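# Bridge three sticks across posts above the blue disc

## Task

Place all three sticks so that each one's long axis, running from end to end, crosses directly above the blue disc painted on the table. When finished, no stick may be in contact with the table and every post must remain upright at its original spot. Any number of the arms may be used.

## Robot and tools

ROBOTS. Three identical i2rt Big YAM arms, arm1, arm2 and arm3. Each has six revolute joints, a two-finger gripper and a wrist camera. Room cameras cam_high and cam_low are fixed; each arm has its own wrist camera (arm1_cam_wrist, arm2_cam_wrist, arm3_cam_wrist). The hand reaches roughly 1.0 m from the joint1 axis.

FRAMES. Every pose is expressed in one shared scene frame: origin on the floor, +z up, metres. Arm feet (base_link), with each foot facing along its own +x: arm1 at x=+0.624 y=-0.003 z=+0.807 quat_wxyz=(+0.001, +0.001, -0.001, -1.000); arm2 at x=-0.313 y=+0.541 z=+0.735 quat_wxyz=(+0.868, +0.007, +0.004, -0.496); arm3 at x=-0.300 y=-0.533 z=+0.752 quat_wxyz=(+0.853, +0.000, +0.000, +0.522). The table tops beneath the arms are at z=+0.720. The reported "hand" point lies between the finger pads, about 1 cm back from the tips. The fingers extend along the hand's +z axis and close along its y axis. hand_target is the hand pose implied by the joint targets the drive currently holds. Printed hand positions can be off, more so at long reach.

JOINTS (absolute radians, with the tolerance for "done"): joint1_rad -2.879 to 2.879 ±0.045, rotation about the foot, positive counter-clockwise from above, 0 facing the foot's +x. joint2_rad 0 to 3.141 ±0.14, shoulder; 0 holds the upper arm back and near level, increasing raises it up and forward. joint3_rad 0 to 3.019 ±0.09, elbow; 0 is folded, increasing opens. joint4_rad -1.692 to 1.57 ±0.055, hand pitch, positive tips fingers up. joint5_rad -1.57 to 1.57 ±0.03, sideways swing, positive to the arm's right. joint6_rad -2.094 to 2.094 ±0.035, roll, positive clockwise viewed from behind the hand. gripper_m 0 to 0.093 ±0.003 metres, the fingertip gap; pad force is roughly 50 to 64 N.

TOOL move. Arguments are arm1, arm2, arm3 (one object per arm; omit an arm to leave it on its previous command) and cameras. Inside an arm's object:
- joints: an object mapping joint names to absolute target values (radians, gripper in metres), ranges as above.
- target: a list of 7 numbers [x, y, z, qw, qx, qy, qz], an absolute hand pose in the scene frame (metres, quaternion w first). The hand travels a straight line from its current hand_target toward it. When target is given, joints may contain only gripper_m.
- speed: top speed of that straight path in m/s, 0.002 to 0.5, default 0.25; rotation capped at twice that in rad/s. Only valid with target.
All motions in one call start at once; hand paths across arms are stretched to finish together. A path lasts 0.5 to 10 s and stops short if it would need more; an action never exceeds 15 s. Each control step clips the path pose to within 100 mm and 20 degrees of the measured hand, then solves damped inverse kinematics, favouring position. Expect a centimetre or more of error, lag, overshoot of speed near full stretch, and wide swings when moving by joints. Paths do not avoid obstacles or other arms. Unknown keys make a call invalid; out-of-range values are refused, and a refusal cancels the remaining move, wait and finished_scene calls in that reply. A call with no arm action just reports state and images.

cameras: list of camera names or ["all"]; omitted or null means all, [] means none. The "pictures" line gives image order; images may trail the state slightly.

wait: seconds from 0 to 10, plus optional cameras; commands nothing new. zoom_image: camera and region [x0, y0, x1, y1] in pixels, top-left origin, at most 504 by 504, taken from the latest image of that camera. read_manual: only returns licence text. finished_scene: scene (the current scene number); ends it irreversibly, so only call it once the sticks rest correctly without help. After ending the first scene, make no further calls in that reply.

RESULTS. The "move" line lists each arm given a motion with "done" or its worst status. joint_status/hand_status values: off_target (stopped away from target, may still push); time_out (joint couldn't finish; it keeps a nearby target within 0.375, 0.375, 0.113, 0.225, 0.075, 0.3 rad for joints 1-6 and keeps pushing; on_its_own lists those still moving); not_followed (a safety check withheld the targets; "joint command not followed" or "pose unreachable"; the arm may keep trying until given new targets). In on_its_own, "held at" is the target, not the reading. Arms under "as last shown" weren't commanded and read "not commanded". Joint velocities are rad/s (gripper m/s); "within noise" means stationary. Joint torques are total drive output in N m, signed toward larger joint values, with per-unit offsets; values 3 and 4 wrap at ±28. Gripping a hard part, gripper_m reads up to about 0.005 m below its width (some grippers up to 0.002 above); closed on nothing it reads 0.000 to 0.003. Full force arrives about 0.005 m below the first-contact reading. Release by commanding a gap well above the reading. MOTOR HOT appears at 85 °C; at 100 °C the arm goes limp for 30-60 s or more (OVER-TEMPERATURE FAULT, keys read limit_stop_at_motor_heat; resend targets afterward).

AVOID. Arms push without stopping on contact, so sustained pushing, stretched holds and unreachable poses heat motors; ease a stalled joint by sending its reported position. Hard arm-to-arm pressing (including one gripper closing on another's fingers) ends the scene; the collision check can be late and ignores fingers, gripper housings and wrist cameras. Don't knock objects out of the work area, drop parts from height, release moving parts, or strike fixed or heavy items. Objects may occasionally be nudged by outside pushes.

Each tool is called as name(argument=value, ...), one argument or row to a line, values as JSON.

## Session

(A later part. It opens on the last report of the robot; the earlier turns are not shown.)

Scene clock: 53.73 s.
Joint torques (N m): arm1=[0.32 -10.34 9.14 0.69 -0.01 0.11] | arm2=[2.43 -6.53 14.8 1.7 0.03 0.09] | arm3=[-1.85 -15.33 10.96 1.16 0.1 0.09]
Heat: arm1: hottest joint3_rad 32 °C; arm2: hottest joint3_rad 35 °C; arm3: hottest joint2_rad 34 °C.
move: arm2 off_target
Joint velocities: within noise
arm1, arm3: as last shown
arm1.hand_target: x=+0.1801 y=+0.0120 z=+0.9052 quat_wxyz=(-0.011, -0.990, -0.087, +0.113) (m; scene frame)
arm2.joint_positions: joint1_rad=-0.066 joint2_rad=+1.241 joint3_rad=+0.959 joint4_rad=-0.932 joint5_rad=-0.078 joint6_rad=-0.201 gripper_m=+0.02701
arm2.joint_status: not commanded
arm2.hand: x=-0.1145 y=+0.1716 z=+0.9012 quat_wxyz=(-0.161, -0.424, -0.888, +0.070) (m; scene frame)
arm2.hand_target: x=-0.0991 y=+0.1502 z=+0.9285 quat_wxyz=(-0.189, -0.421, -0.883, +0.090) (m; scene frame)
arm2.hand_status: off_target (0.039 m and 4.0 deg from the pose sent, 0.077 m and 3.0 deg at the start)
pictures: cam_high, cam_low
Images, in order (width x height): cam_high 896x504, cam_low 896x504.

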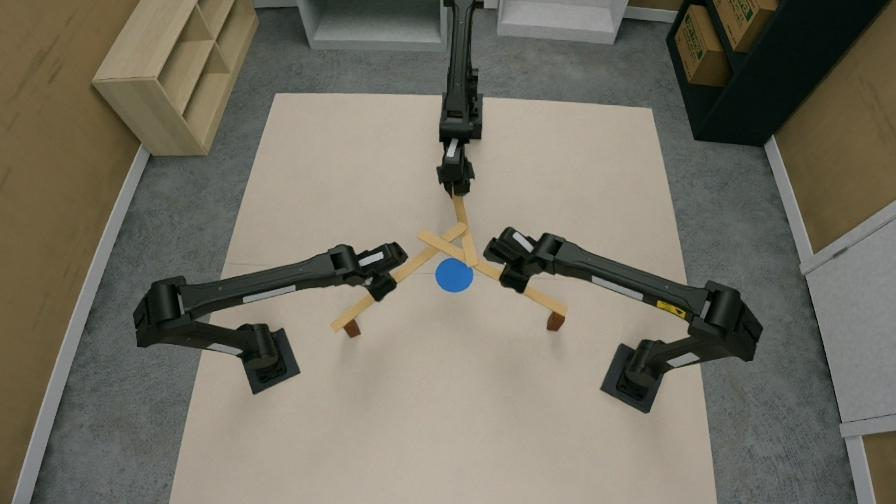

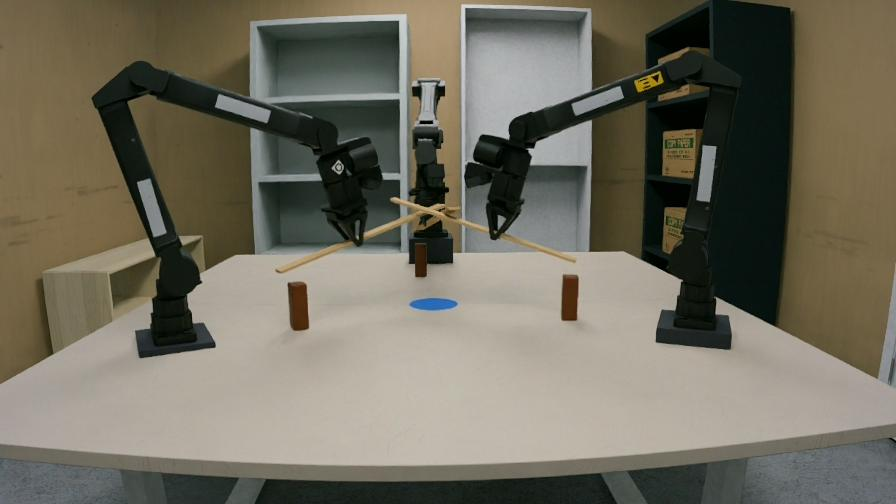

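move(
  arm3={"target":[-0.093,-0.147,0.908,0.1121,-0.5489,0.8250,0.0746],"speed":0.1},
  cameras=["cam_high","cam_low"],
)

zoom_image(
  camera="cam_low",
  region=[380, 190, 600, 330],
)

zoom_image(
  camera="cam_high",
  region=[400, 210, 600, 340],
)

Scene clock: 59.20 s.
Joint torques (N m): arm1=[0.03 -9.7 9.09 0.76 0.01 0.07] | arm2=[2.43 -6.53 14.82 1.73 0.02 0.11] | arm3=[-0.79 -14.92 10.48 0.39 0.07 0.09]
Heat: arm1: hottest joint3_rad 33 °C; arm2: hottest joint3_rad 36 °C; arm3: hottest joint2_rad 34 °C.
move: arm3 off_target
Joint velocities: within noise
arm1, arm2: as last shown
arm1.joint_positions: joint1_rad=-0.046 joint2_rad=+1.459 joint3_rad=+0.994 joint4_rad=-0.882 joint5_rad=-0.053 joint6_rad=-0.229 gripper_m=+0.02768
arm1.hand: x=+0.1809 y=+0.0084 z=+0.9073 quat_wxyz=(-0.012, -0.989, -0.095, +0.113) (m; scene frame)
arm2.hand: x=-0.1145 y=+0.1715 z=+0.9010 quat_wxyz=(-0.161, -0.425, -0.888, +0.070) (m; scene frame)
arm2.hand_target: x=-0.0991 y=+0.1501 z=+0.9285 quat_wxyz=(-0.189, -0.421, -0.883, +0.090) (m; scene frame)
arm3.joint_positions: joint1_rad=-0.035 joint2_rad=+1.387 joint3_rad=+1.037 joint4_rad=-0.975 joint5_rad=-0.030 joint6_rad=-0.115 gripper_m=+0.02725
arm3.joint_status: not commanded
arm3.hand: x=-0.0912 y=-0.1477 z=+0.8962 quat_wxyz=(-0.103, +0.553, -0.824, -0.070) (m; scene frame)
arm3.hand_target: x=-0.0931 y=-0.1470 z=+0.9078 quat_wxyz=(-0.112, +0.549, -0.825, -0.075) (m; scene frame)
arm3.hand_status: off_target (0.012 m and 1.3 deg from the pose sent, 0.017 m and 1.4 deg at the start)
pictures: cam_high, cam_low
Images, in order (width x height): cam_high 896x504, cam_low 896x504.

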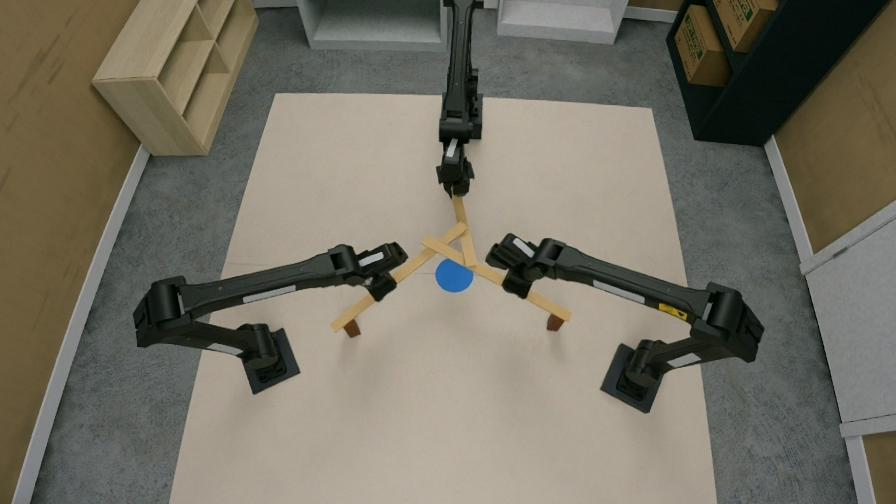

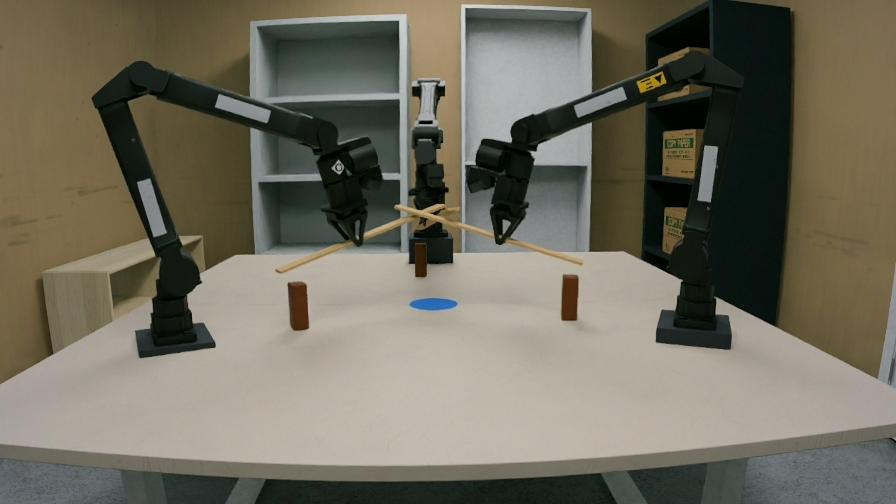

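Scaled by 2.291 from the camera's 896x504 image, which has a finer 1280x720 frame.

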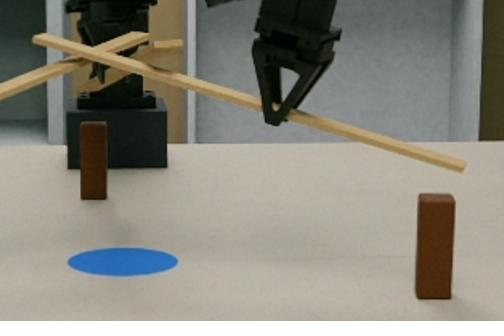

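Scaled by 2.520 from the camera's 896x504 image, which has a finer 1280x720 frame.

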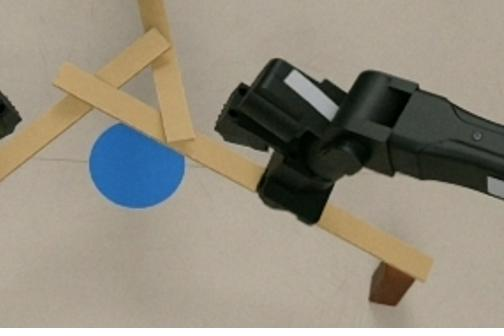

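move(
  arm1={"target":[0.172,0.0115,0.858,-0.0060,-0.9940,-0.0826,0.0722],"speed":0.08},
  arm2={"target":[-0.104,0.159,0.858,0.1125,0.4271,0.8955,-0.0537],"speed":0.08},
  arm3={"target":[-0.091,-0.147,0.861,0.0603,-0.5525,0.8304,0.0401],"speed":0.08},
  cameras=["cam_high","cam_low"],
)

zoom_image(
  camera="cam_low",
  region=[260, 190, 620, 330],
)

zoom_image(
  camera="cam_high",
  region=[320, 210, 600, 350],
)

Scene clock: 62.10 s.
Joint torques (N m): arm1=[1.38 -9.7 9.74 0.9 0.13 0.14] | arm2=[2.55 -7.36 11.23 1.33 0.1 0.12] | arm3=[-1.03 -13.74 11.03 0.29 0.11 0.11]
Heat: arm1: hottest joint3_rad 33 °C; arm2: hottest joint3_rad 37 °C; arm3: hottest joint2_rad 34 °C.
move: arm1 done; arm2 off_target; arm3 done
Joint velocities: within noise
arm1.joint_positions: joint1_rad=-0.045 joint2_rad=+1.581 joint3_rad=+0.994 joint4_rad=-0.860 joint5_rad=-0.034 joint6_rad=-0.225 gripper_m=+0.02768
arm1.joint_status: not commanded
arm1.hand: x=+0.1822 y=+0.0111 z=+0.8570 quat_wxyz=(-0.010, -0.994, -0.092, +0.063) (m; scene frame)
arm1.hand_target: x=+0.1722 y=+0.0115 z=+0.8582 quat_wxyz=(-0.006, -0.994, -0.083, +0.072) (m; scene frame)
arm1.hand_status: done (0.010 m and 1.6 deg from the pose sent, 0.050 m and 4.9 deg at the start)
arm2.joint_positions: joint1_rad=-0.054 joint2_rad=+1.363 joint3_rad=+0.959 joint4_rad=-0.931 joint5_rad=-0.042 joint6_rad=-0.199 gripper_m=+0.02701
arm2.joint_status: not commanded
arm2.hand: x=-0.1142 y=+0.1698 z=+0.8526 quat_wxyz=(-0.103, -0.427, -0.897, +0.047) (m; scene frame)
arm2.hand_target: x=-0.1042 y=+0.1595 z=+0.8582 quat_wxyz=(-0.113, -0.427, -0.896, +0.054) (m; scene frame)
arm2.hand_status: off_target (0.016 m and 1.3 deg from the pose sent, 0.046 m and 5.9 deg at the start)
arm3.joint_positions: joint1_rad=-0.033 joint2_rad=+1.484 joint3_rad=+1.035 joint4_rad=-0.992 joint5_rad=-0.018 joint6_rad=-0.115 gripper_m=+0.02725
arm3.joint_status: not commanded
arm3.hand: x=-0.0930 y=-0.1533 z=+0.8546 quat_wxyz=(-0.054, +0.556, -0.829, -0.038) (m; scene frame)
arm3.hand_target: x=-0.0911 y=-0.1472 z=+0.8610 quat_wxyz=(-0.060, +0.553, -0.830, -0.040) (m; scene frame)
arm3.hand_status: done (0.009 m and 0.9 deg from the pose sent, 0.035 m and 5.9 deg at the start)
pictures: cam_high, cam_low
Images, in order (width x height): cam_high 896x504, cam_low 896x504.

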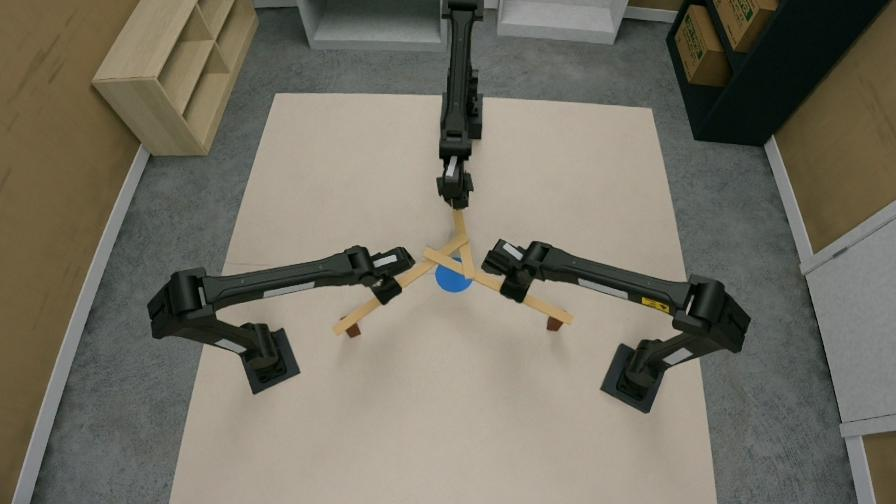

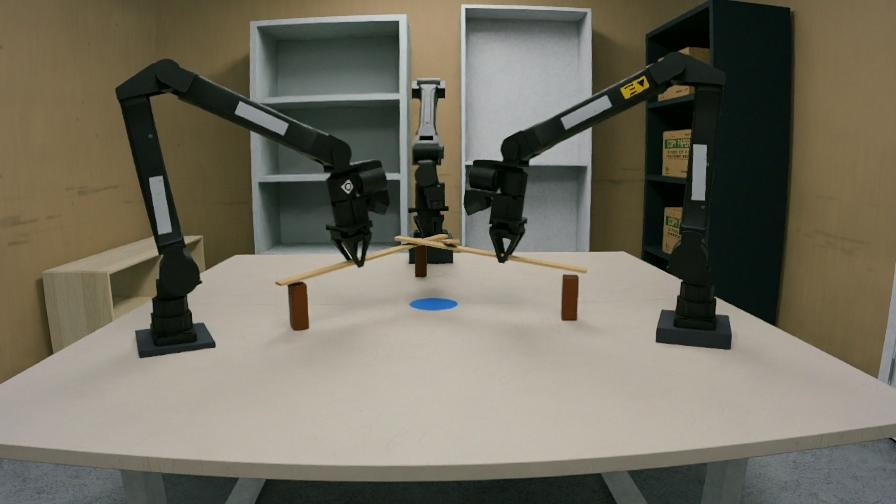

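Scaled by 1.400 from the camera's 896x504 image, which has a finer 1280x720 frame.

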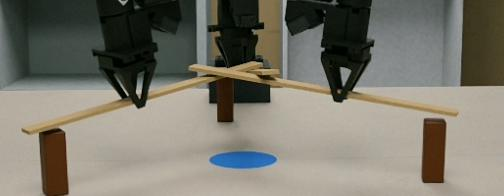

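Scaled by 1.800 from the camera's 896x504 image, which has a finer 1280x720 frame.

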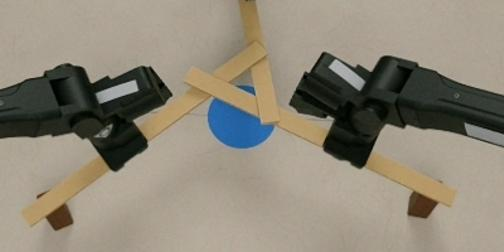

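move(
  arm1={"target":[0.160,0.011,0.858,-0.0060,-0.9940,-0.0826,0.0722],"speed":0.08},
  arm2={"target":[-0.092,0.144,0.862,0.1125,0.4271,0.8955,-0.0537],"speed":0.08},
  arm3={"target":[-0.078,-0.136,0.862,0.0603,-0.5525,0.8304,0.0401],"speed":0.08},
  cameras=["cam_high","cam_low"],
)

zoom_image(
  camera="cam_low",
  region=[260, 190, 620, 330],
)

zoom_image(
  camera="cam_high",
  region=[320, 210, 600, 350],
)

Scene clock: 64.93 s.
Joint torques (N m): arm1=[1.49 -9.76 12.42 0.66 0.21 0.18] | arm2=[2.84 -7 14.38 0.75 0 0.1] | arm3=[-1.85 -13.51 14.75 0.17 0.05 -0.03]
Heat: arm1: hottest joint3_rad 33 °C; arm2: hottest joint3_rad 37 °C; arm3: hottest joint2_rad 34 °C.
move: arm1 off_target; arm2 off_target; arm3 off_target
Joint velocities: within noise
arm1.joint_positions: joint1_rad=-0.040 joint2_rad=+1.604 joint3_rad=+0.994 joint4_rad=-0.860 joint5_rad=-0.034 joint6_rad=-0.225 gripper_m=+0.02768
arm1.joint_status: not commanded
arm1.hand: x=+0.1841 y=+0.0087 z=+0.8472 quat_wxyz=(-0.011, -0.994, -0.094, +0.051) (m; scene frame)
arm1.hand_target: x=+0.1610 y=+0.0110 z=+0.8585 quat_wxyz=(-0.006, -0.994, -0.083, +0.072) (m; scene frame)
arm1.hand_status: off_target (0.027 m and 2.8 deg from the pose sent, 0.022 m and 1.6 deg at the start)
arm2.joint_positions: joint1_rad=-0.048 joint2_rad=+1.395 joint3_rad=+0.970 joint4_rad=-0.931 joint5_rad=-0.038 joint6_rad=-0.188 gripper_m=+0.02701
arm2.joint_status: not commanded
arm2.hand: x=-0.1108 y=+0.1670 z=+0.8442 quat_wxyz=(-0.094, -0.431, -0.897, +0.041) (m; scene frame)
arm2.hand_target: x=-0.0927 y=+0.1457 z=+0.8625 quat_wxyz=(-0.113, -0.427, -0.896, +0.054) (m; scene frame)
arm2.hand_status: off_target (0.035 m and 2.6 deg from the pose sent, 0.035 m and 1.3 deg at the start)
arm3.joint_positions: joint1_rad=-0.036 joint2_rad=+1.511 joint3_rad=+1.035 joint4_rad=-0.999 joint5_rad=-0.018 joint6_rad=-0.115 gripper_m=+0.02725
arm3.joint_status: not commanded
arm3.hand: x=-0.0927 y=-0.1560 z=+0.8433 quat_wxyz=(-0.039, +0.555, -0.831, -0.030) (m; scene frame)
arm3.hand_target: x=-0.0787 y=-0.1372 z=+0.8624 quat_wxyz=(-0.061, +0.553, -0.830, -0.040) (m; scene frame)
arm3.hand_status: off_target (0.031 m and 2.7 deg from the pose sent, 0.024 m and 0.9 deg at the start)
pictures: cam_high, cam_low
Images, in order (width x height): cam_high 896x504, cam_low 896x504.

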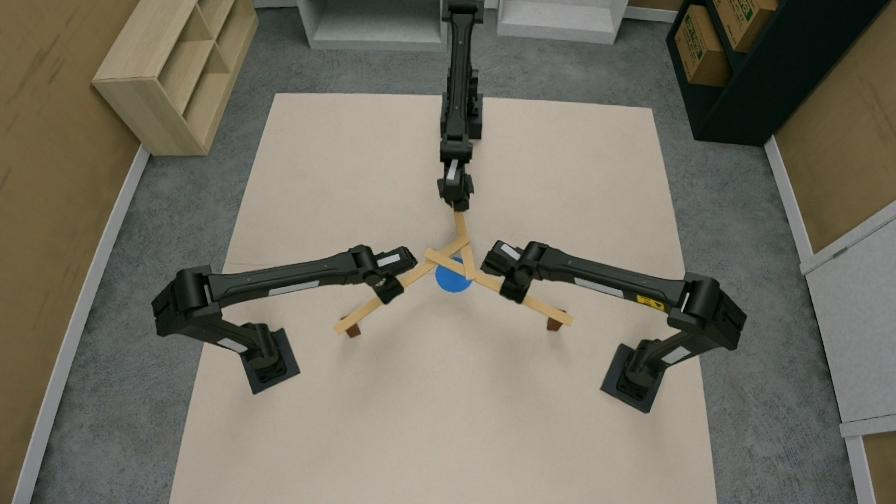

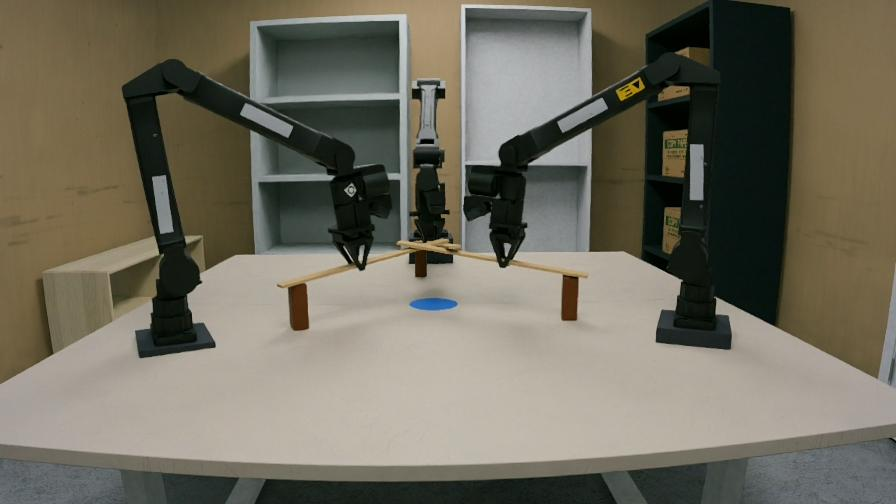

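Scaled by 1.400 from the camera's 896x504 image, which has a finer 1280x720 frame.

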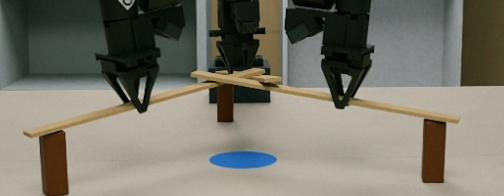

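Scaled by 1.800 from the camera's 896x504 image, which has a finer 1280x720 frame.

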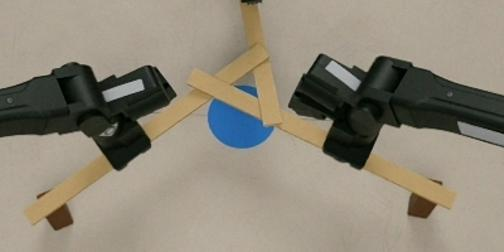

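move(
  arm2={"target":[-0.082,0.130,0.872,0.1214,0.4268,0.8945,-0.0579],"speed":0.08},
  cameras=["cam_high","cam_low"],
)

zoom_image(
  camera="cam_low",
  region=[260, 220, 480, 340],
)

zoom_image(
  camera="cam_high",
  region=[320, 210, 600, 350],
)

Scene clock: 67.43 s.
Joint torques (N m): arm1=[0.21 -10.17 12.29 0.55 0.12 0.17] | arm2=[2.26 -8.35 14.95 0.8 -0.04 0.12] | arm3=[-2.08 -13.51 14.45 0.29 0.05 -0.03]
Heat: arm1: hottest joint3_rad 34 °C; arm2: hottest joint3_rad 37 °C; arm3: hottest joint2_rad 34 °C.
move: arm2 off_target
Joint velocities: within noise
arm1: as last shown
arm1.joint_positions: joint1_rad=-0.039 joint2_rad=+1.604 joint3_rad=+0.994 joint4_rad=-0.860 joint5_rad=-0.033 joint6_rad=-0.221 gripper_m=+0.02768
arm1.hand: x=+0.1841 y=+0.0083 z=+0.8472 quat_wxyz=(-0.011, -0.994, -0.093, +0.051) (m; scene frame)
arm2.joint_positions: joint1_rad=-0.039 joint2_rad=+1.426 joint3_rad=+1.011 joint4_rad=-0.938 joint5_rad=-0.040 joint6_rad=-0.187 gripper_m=+0.02701
arm2.joint_status: not commanded
arm2.hand: x=-0.1008 y=+0.1564 z=+0.8474 quat_wxyz=(-0.096, -0.427, -0.898, +0.041) (m; scene frame)
arm2.hand_target: x=-0.0831 y=+0.1321 z=+0.8727 quat_wxyz=(-0.122, -0.427, -0.894, +0.058) (m; scene frame)
arm2.hand_status: off_target (0.041 m and 3.5 deg from the pose sent, 0.054 m and 3.7 deg at the start)
arm3.joint_positions: joint1_rad=-0.036 joint2_rad=+1.511 joint3_rad=+1.038 joint4_rad=-1.002 joint5_rad=-0.018 joint6_rad=-0.115 gripper_m=+0.02725
arm3.joint_status: not commanded
arm3.hand: x=-0.0925 y=-0.1556 z=+0.8443 quat_wxyz=(-0.039, +0.555, -0.831, -0.030) (m; scene frame)
arm3.hand_target: x=-0.0786 y=-0.1372 z=+0.8624 quat_wxyz=(-0.061, +0.553, -0.830, -0.040) (m; scene frame)
arm3.hand_status: not commanded
pictures: cam_high, cam_low
Images, in order (width x height): cam_high 896x504, cam_low 896x504.

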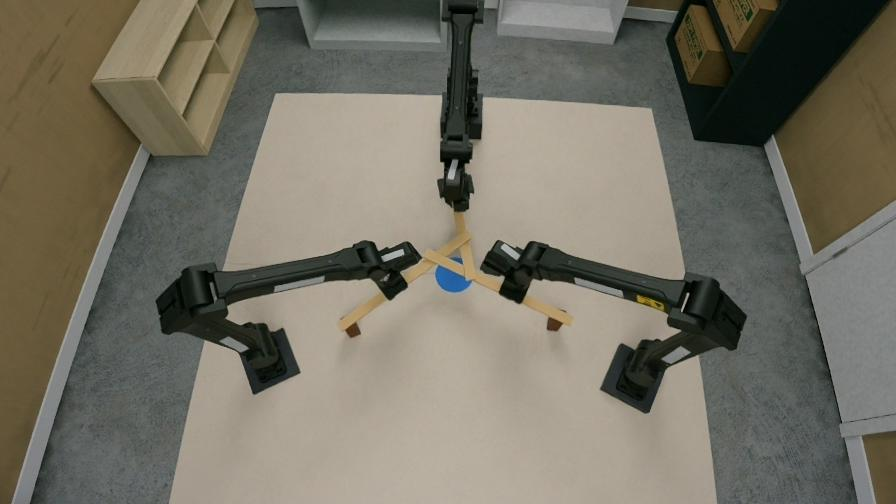

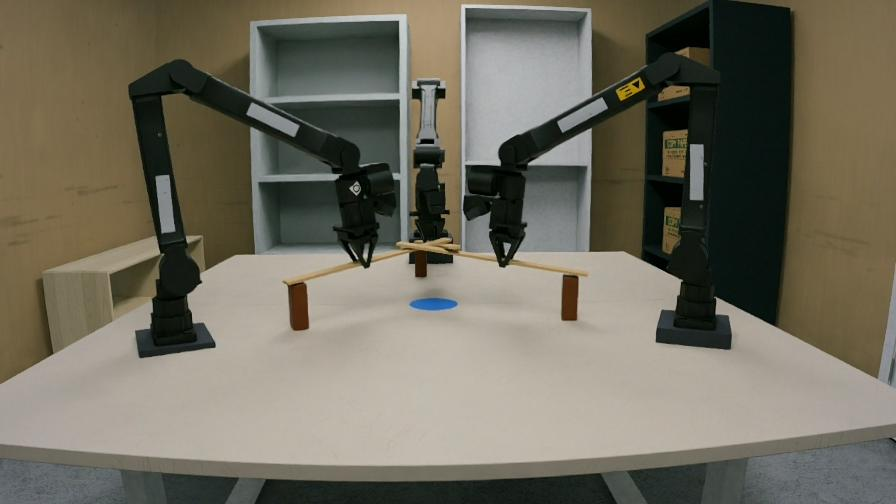

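Scaled by 2.291 from the camera's 896x504 image, which has a finer 1280x720 frame.

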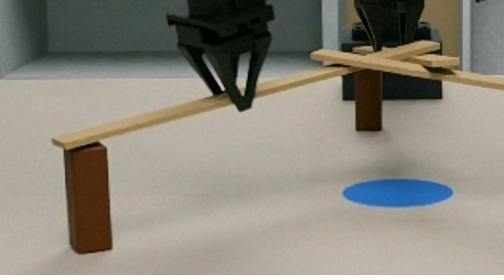

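Scaled by 1.800 from the camera's 896x504 image, which has a finer 1280x720 frame.

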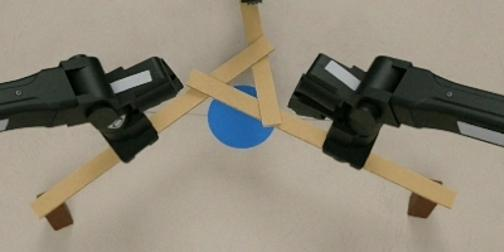

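move(
  arm1={"target":[0.178,0.009,0.8425,-0.0039,-0.9955,-0.0827,0.0473],"speed":0.06},
  arm2={"target":[-0.095,0.150,0.8425,0.0856,0.4286,0.8985,-0.0409],"speed":0.06},
  arm3={"target":[-0.086,-0.147,0.842,0.0395,-0.5533,0.8317,0.0263],"speed":0.06},
  cameras=["cam_high","cam_low"],
)

zoom_image(
  camera="cam_low",
  region=[260, 220, 620, 340],
)

zoom_image(
  camera="cam_low",
  region=[380, 220, 480, 290],
)

zoom_image(
  camera="cam_high",
  region=[320, 210, 600, 350],
)

Scene clock: 69.87 s.
Joint torques (N m): arm1=[1.08 -9.64 9.51 0.5 0.22 0.17] | arm2=[2.32 -7.59 10.93 0.43 0.19 0.11] | arm3=[-1.26 -12.63 11.69 0.32 0.17 0.01]
Heat: arm1: hottest joint3_rad 34 °C; arm2: hottest joint3_rad 37 °C; arm3: hottest joint2_rad 34 °C.
move: arm1 done; arm2 done; arm3 off_target
Joint velocities: within noise
arm1.joint_positions: joint1_rad=-0.036 joint2_rad=+1.610 joint3_rad=+0.994 joint4_rad=-0.860 joint5_rad=-0.024 joint6_rad=-0.220 gripper_m=+0.02768
arm1.joint_status: not commanded
arm1.hand: x=+0.1847 y=+0.0085 z=+0.8446 quat_wxyz=(-0.007, -0.994, -0.093, +0.048) (m; scene frame)
arm1.hand_target: x=+0.1781 y=+0.0089 z=+0.8426 quat_wxyz=(-0.004, -0.995, -0.083, +0.048) (m; scene frame)
arm1.hand_status: done (0.007 m and 1.3 deg from the pose sent, 0.008 m and 1.5 deg at the start)
arm2.joint_positions: joint1_rad=-0.038 joint2_rad=+1.437 joint3_rad=+1.011 joint4_rad=-0.938 joint5_rad=-0.030 joint6_rad=-0.187 gripper_m=+0.02701
arm2.joint_status: not commanded
arm2.hand: x=-0.1016 y=+0.1562 z=+0.8429 quat_wxyz=(-0.089, -0.427, -0.899, +0.042) (m; scene frame)
arm2.hand_target: x=-0.0950 y=+0.1503 z=+0.8424 quat_wxyz=(-0.086, -0.428, -0.899, +0.041) (m; scene frame)
arm2.hand_status: done (0.009 m and 0.4 deg from the pose sent, 0.010 m and 1.2 deg at the start)
arm3.joint_positions: joint1_rad=-0.036 joint2_rad=+1.525 joint3_rad=+1.038 joint4_rad=-1.002 joint5_rad=-0.014 joint6_rad=-0.115 gripper_m=+0.02725
arm3.joint_status: not commanded
arm3.hand: x=-0.0923 y=-0.1564 z=+0.8388 quat_wxyz=(-0.034, +0.555, -0.831, -0.025) (m; scene frame)
arm3.hand_target: x=-0.0862 y=-0.1472 z=+0.8419 quat_wxyz=(-0.039, +0.553, -0.832, -0.026) (m; scene frame)
arm3.hand_status: off_target (0.012 m and 0.7 deg from the pose sent, 0.011 m and 0.4 deg at the start)
pictures: cam_high, cam_low
Images, in order (width x height): cam_high 896x504, cam_low 896x504.

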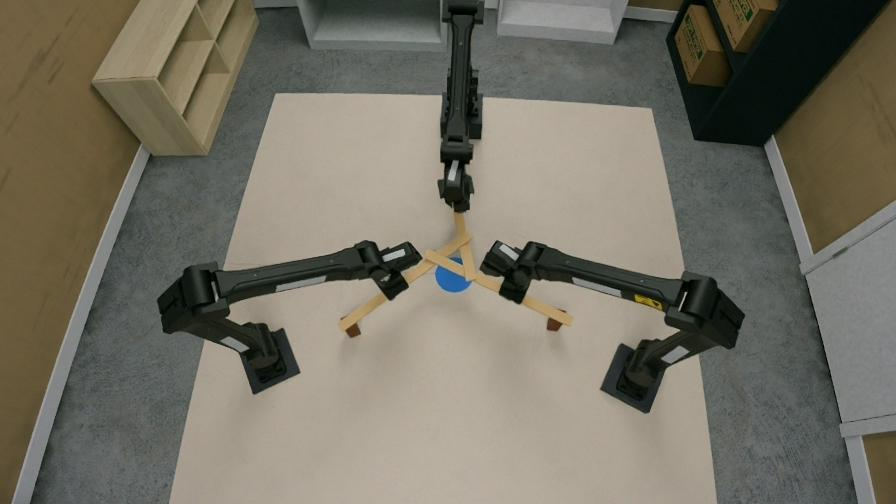

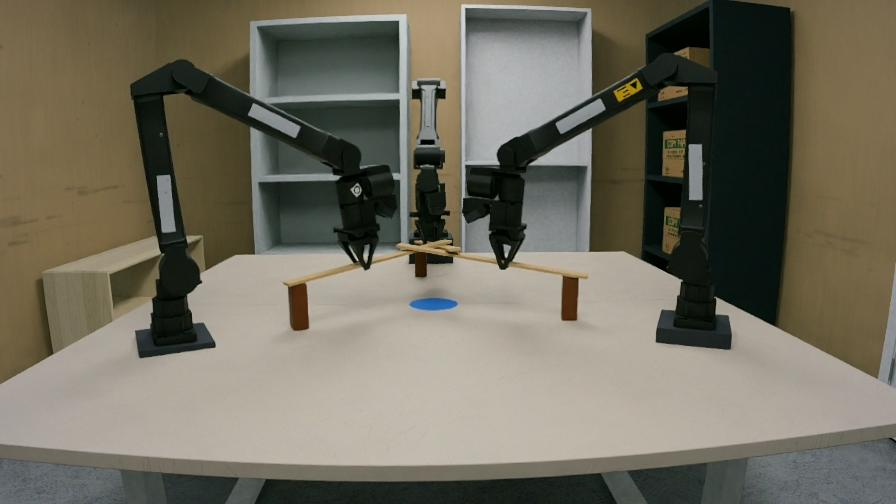

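Scaled by 1.400 from the camera's 896x504 image, which has a finer 1280x720 frame.

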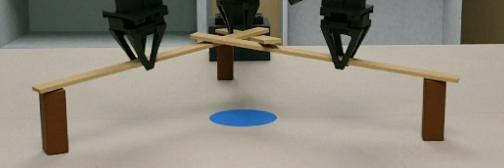

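Scaled by 5.040 from the camera's 896x504 image, which has a finer 1280x720 frame.

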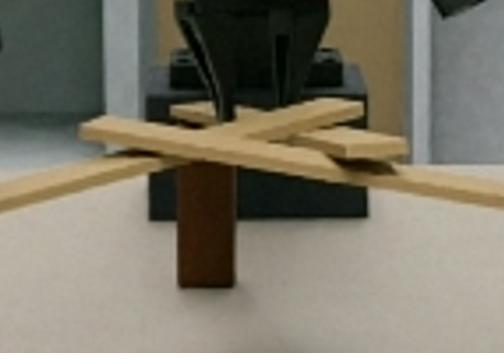

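Scaled by 1.800 from the camera's 896x504 image, which has a finer 1280x720 frame.

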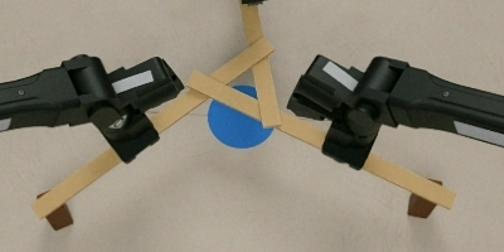

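move(
  arm1={"target":[0.181,0.009,0.8375,-0.0039,-0.9955,-0.0827,0.0473],"speed":0.06},
  arm2={"target":[-0.097,0.152,0.8395,0.0856,0.4286,0.8985,-0.0409],"speed":0.06},
  arm3={"target":[-0.089,-0.151,0.838,0.0395,-0.5533,0.8317,0.0263],"speed":0.06},
  cameras=["cam_low"],
)

zoom_image(
  camera="cam_low",
  region=[380, 220, 480, 290],
)

zoom_image(
  camera="cam_low",
  region=[540, 250, 610, 330],
)

zoom_image(
  camera="cam_low",
  region=[270, 250, 340, 340],
)

Scene clock: 71.83 s.
Joint torques (N m): arm1=[1.49 -9.58 8.55 0.96 0.25 0.19] | arm2=[2.08 -7.88 9.99 0.84 0.18 0.1] | arm3=[-1.32 -13.45 9.92 0.81 0.16 0.03]
Heat: arm1: hottest joint3_rad 34 °C; arm2: hottest joint3_rad 37 °C; arm3: hottest joint2_rad 34 °C.
move: arm1 done; arm2 done; arm3 done
Joint velocities: within noise
arm1.joint_positions: joint1_rad=-0.036 joint2_rad=+1.610 joint3_rad=+0.994 joint4_rad=-0.859 joint5_rad=-0.023 joint6_rad=-0.219 gripper_m=+0.02768
arm1.joint_status: not commanded
arm1.hand: x=+0.1845 y=+0.0086 z=+0.8447 quat_wxyz=(-0.007, -0.994, -0.093, +0.048) (m; scene frame)
arm1.hand_target: x=+0.1811 y=+0.0090 z=+0.8377 quat_wxyz=(-0.004, -0.995, -0.083, +0.047) (m; scene frame)
arm1.hand_status: done (0.008 m and 1.2 deg from the pose sent, 0.008 m and 1.3 deg at the start)
arm2.joint_positions: joint1_rad=-0.038 joint2_rad=+1.437 joint3_rad=+1.011 joint4_rad=-0.938 joint5_rad=-0.030 joint6_rad=-0.187 gripper_m=+0.02701
arm2.joint_status: not commanded
arm2.hand: x=-0.1016 y=+0.1562 z=+0.8429 quat_wxyz=(-0.089, -0.427, -0.899, +0.042) (m; scene frame)
arm2.hand_target: x=-0.0970 y=+0.1522 z=+0.8394 quat_wxyz=(-0.086, -0.428, -0.899, +0.041) (m; scene frame)
arm2.hand_status: done (0.007 m and 0.4 deg from the pose sent, 0.007 m and 0.4 deg at the start)
arm3.joint_positions: joint1_rad=-0.036 joint2_rad=+1.525 joint3_rad=+1.038 joint4_rad=-1.001 joint5_rad=-0.014 joint6_rad=-0.115 gripper_m=+0.02725
arm3.joint_status: not commanded
arm3.hand: x=-0.0921 y=-0.1561 z=+0.8389 quat_wxyz=(-0.034, +0.555, -0.831, -0.026) (m; scene frame)
arm3.hand_target: x=-0.0891 y=-0.1511 z=+0.8379 quat_wxyz=(-0.039, +0.553, -0.832, -0.026) (m; scene frame)
arm3.hand_status: done (0.006 m and 0.6 deg from the pose sent, 0.006 m and 0.7 deg at the start)
pictures: cam_low
Images, in order (width x height): cam_low 896x504.

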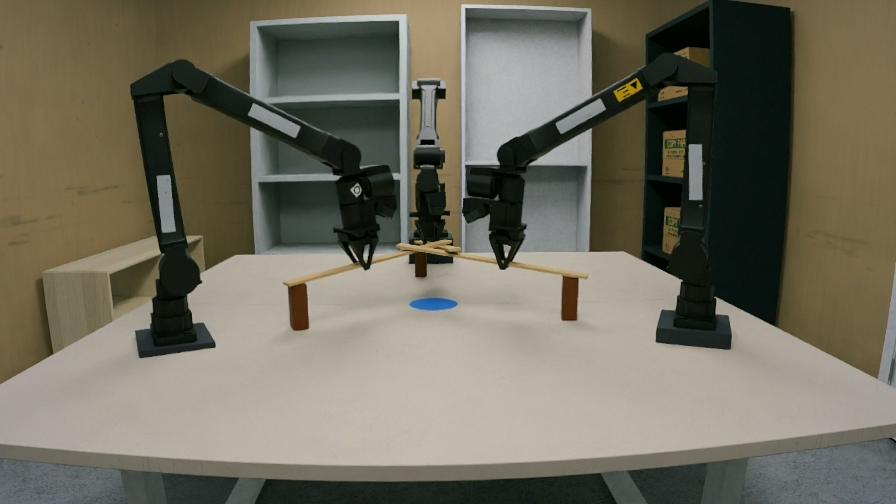

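Scaled by 5.040 from the camera's 896x504 image, which has a finer 1280x720 frame.

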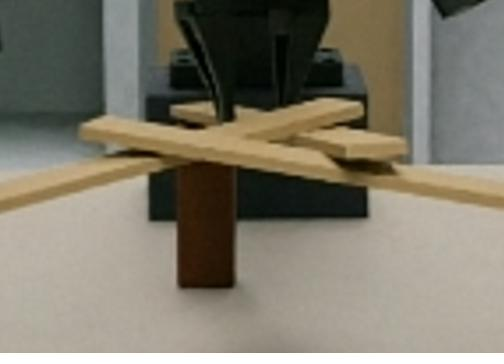

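Scaled by 6.300 from the camera's 896x504 image, which has a finer 1280x720 frame.

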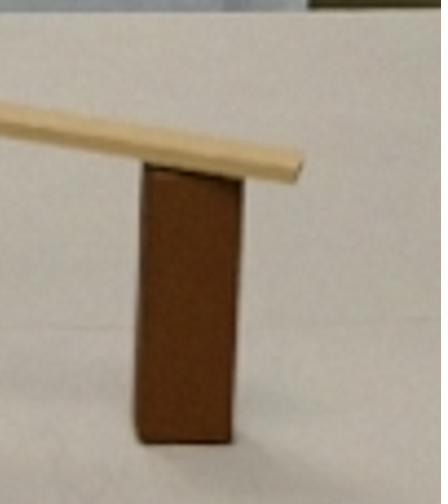

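Scaled by 5.600 from the camera's 896x504 image, which has a finer 1280x720 frame.

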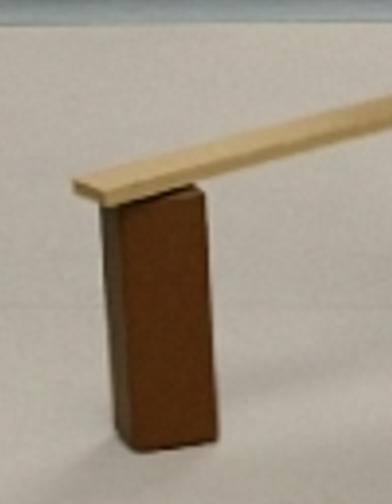

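move(
  arm2={"joints":{"gripper_m":0.05}},
  cameras=["cam_low"],
)

move(
  arm3={"joints":{"gripper_m":0.05}},
  cameras=["cam_low"],
)

move(
  arm1={"joints":{"gripper_m":0.05}},
  cameras=["cam_high","cam_low"],
)

zoom_image(
  camera="cam_low",
  region=[260, 220, 620, 340],
)

zoom_image(
  camera="cam_high",
  region=[320, 210, 600, 350],
)

Scene clock: 72.97 s.
Joint torques (N m): arm1=[0.97 -10.34 8.36 0.87 0.14 0.14] | arm2=[2.2 -8.41 9.95 0.81 0.06 0.09] | arm3=[-1.26 -13.39 9.92 0.76 0.16 0.04]
Heat: arm1: hottest joint3_rad 34 °C; arm2: hottest joint3_rad 37 °C; arm3: hottest joint2_rad 34 °C.
move: arm2 done
Joint velocities: within noise
arm1: as last shown
arm1.joint_positions: joint1_rad=-0.036 joint2_rad=+1.610 joint3_rad=+0.994 joint4_rad=-0.859 joint5_rad=-0.022 joint6_rad=-0.218 gripper_m=+0.02768
arm1.hand: x=+0.1844 y=+0.0089 z=+0.8447 quat_wxyz=(-0.006, -0.995, -0.092, +0.048) (m; scene frame)
arm2.joint_positions: joint1_rad=-0.038 joint2_rad=+1.442 joint3_rad=+1.011 joint4_rad=-0.938 joint5_rad=-0.027 joint6_rad=-0.187 gripper_m=+0.04991
arm2.joint_status: all done
arm2.hand: x=-0.1021 y=+0.1561 z=+0.8405 quat_wxyz=(-0.086, -0.428, -0.899, +0.041) (m; scene frame)
arm2.hand_target: x=-0.0970 y=+0.1522 z=+0.8394 quat_wxyz=(-0.086, -0.429, -0.899, +0.041) (m; scene frame)
arm2.hand_status: not commanded
arm3.joint_positions: joint1_rad=-0.036 joint2_rad=+1.525 joint3_rad=+1.038 joint4_rad=-1.000 joint5_rad=-0.014 joint6_rad=-0.115 gripper_m=+0.02725
arm3.joint_status: not commanded
arm3.hand: x=-0.0920 y=-0.1559 z=+0.8389 quat_wxyz=(-0.035, +0.555, -0.831, -0.026) (m; scene frame)
arm3.hand_target: x=-0.0891 y=-0.1512 z=+0.8379 quat_wxyz=(-0.039, +0.553, -0.832, -0.026) (m; scene frame)
arm3.hand_status: not commanded
pictures: cam_low
Images, in order (width x height): cam_low 896x504.

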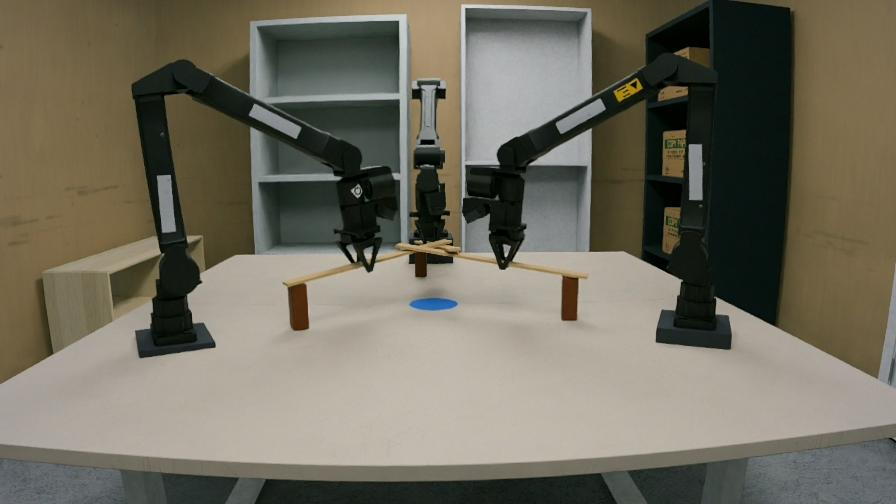

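Scene clock: 73.47 s.
Joint torques (N m): arm1=[1.2 -9.58 8.27 0.79 0.06 0.1] | arm2=[2.2 -8.35 9.96 0.83 0.06 0.09] | arm3=[-1.2 -13.45 10 0.8 0.1 0.04]
Heat: arm1: hottest joint3_rad 34 °C; arm2: hottest joint3_rad 36 °C; arm3: hottest joint2_rad 34 °C.
move: arm3 done
Joint velocities: within noise
arm1.joint_positions: joint1_rad=-0.036 joint2_rad=+1.610 joint3_rad=+0.994 joint4_rad=-0.856 joint5_rad=-0.021 joint6_rad=-0.217 gripper_m=+0.02768
arm1.joint_status: not commanded
arm1.hand: x=+0.1837 y=+0.0091 z=+0.8447 quat_wxyz=(-0.005, -0.995, -0.092, +0.050) (m; scene frame)
arm1.hand_target: x=+0.1812 y=+0.0089 z=+0.8377 quat_wxyz=(-0.004, -0.995, -0.083, +0.047) (m; scene frame)
arm1.hand_status: not commanded
arm2: as last shown
arm3.joint_positions: joint1_rad=-0.036 joint2_rad=+1.525 joint3_rad=+1.038 joint4_rad=-1.000 joint5_rad=-0.012 joint6_rad=-0.114 gripper_m=+0.04994
arm3.joint_status: all done
arm3.hand: x=-0.0917 y=-0.1560 z=+0.8389 quat_wxyz=(-0.035, +0.554, -0.831, -0.025) (m; scene frame)
arm3.hand_target: x=-0.0891 y=-0.1512 z=+0.8379 quat_wxyz=(-0.039, +0.553, -0.832, -0.026) (m; scene frame)
arm3.hand_status: not commanded
pictures: cam_low
Images, in order (width x height): cam_low 896x504.

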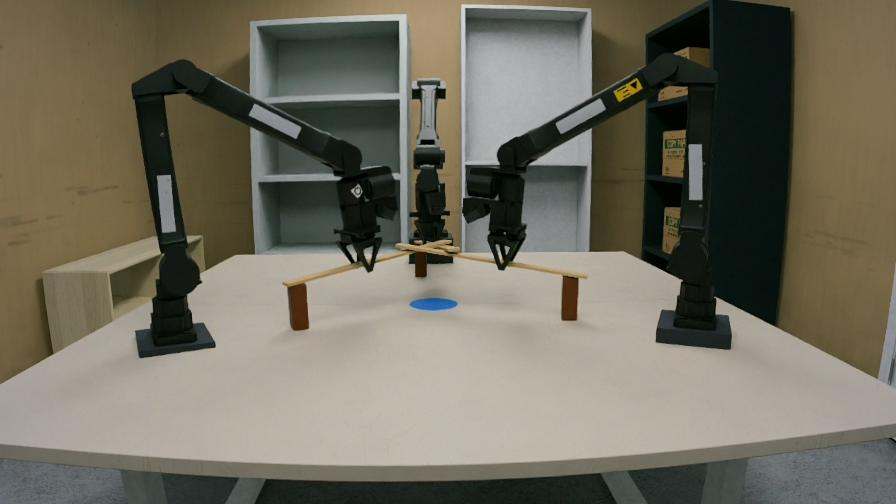

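Scene clock: 74.00 s.
Joint torques (N m): arm1=[0.91 -10.64 8.4 0.73 0.03 0.06] | arm2=[2.02 -8.35 9.98 0.83 0.05 0.09] | arm3=[-1.08 -13.63 9.89 0.79 0.08 0.03]
Heat: arm1: hottest joint3_rad 34 °C; arm2: hottest joint3_rad 36 °C; arm3: hottest joint2_rad 34 °C.
move: arm1 done
Joint velocities: within noise
arm1.joint_positions: joint1_rad=-0.036 joint2_rad=+1.613 joint3_rad=+0.994 joint4_rad=-0.856 joint5_rad=-0.019 joint6_rad=-0.206 gripper_m=+0.04991
arm1.joint_status: all done
arm1.hand: x=+0.1840 y=+0.0094 z=+0.8434 quat_wxyz=(-0.005, -0.995, -0.086, +0.048) (m; scene frame)
arm1.hand_target: x=+0.1812 y=+0.0090 z=+0.8377 quat_wxyz=(-0.004, -0.995, -0.083, +0.047) (m; scene frame)
arm1.hand_status: not commanded
arm2, arm3: as last shown
pictures: cam_high, cam_low
Images, in order (width x height): cam_high 896x504, cam_low 896x504.

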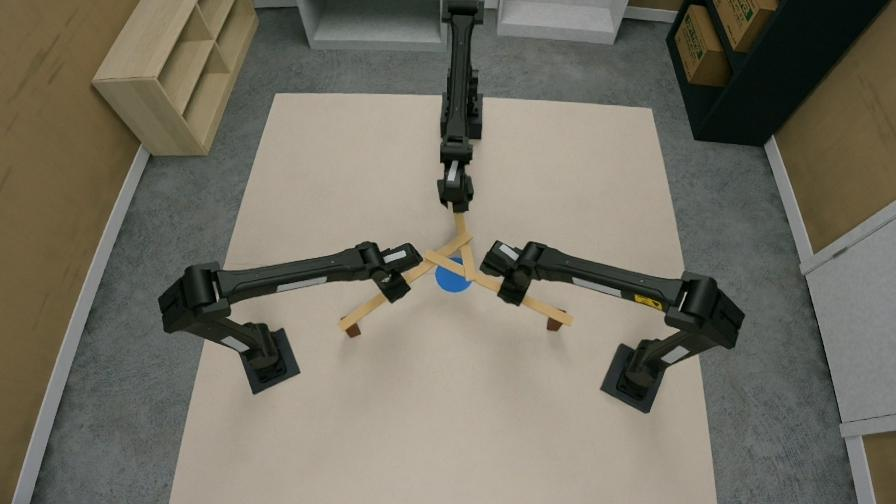

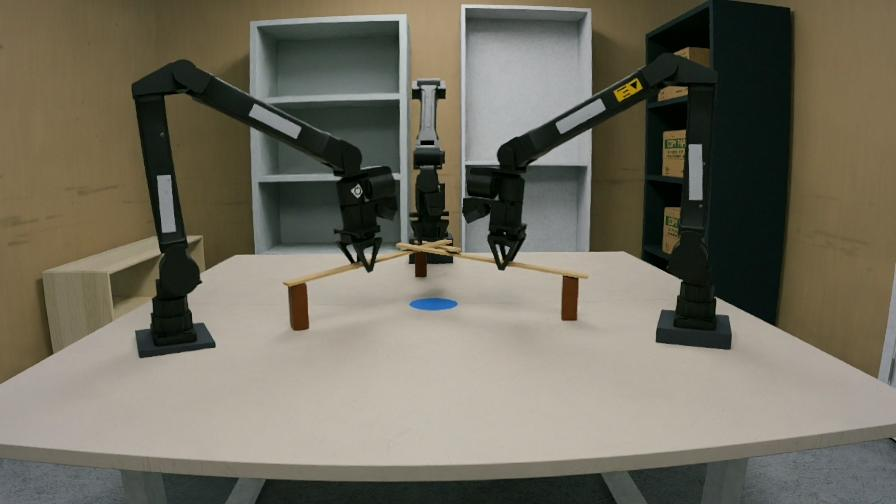

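Scaled by 1.400 from the camera's 896x504 image, which has a finer 1280x720 frame.

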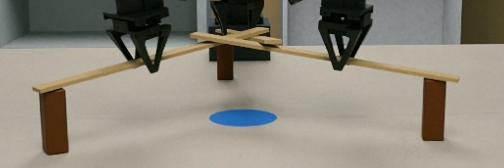

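Scaled by 1.800 from the camera's 896x504 image, which has a finer 1280x720 frame.

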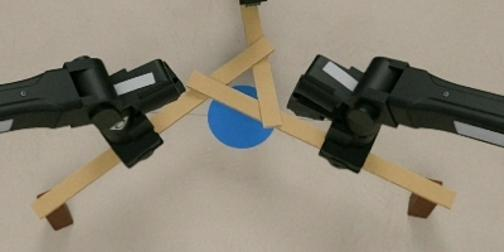

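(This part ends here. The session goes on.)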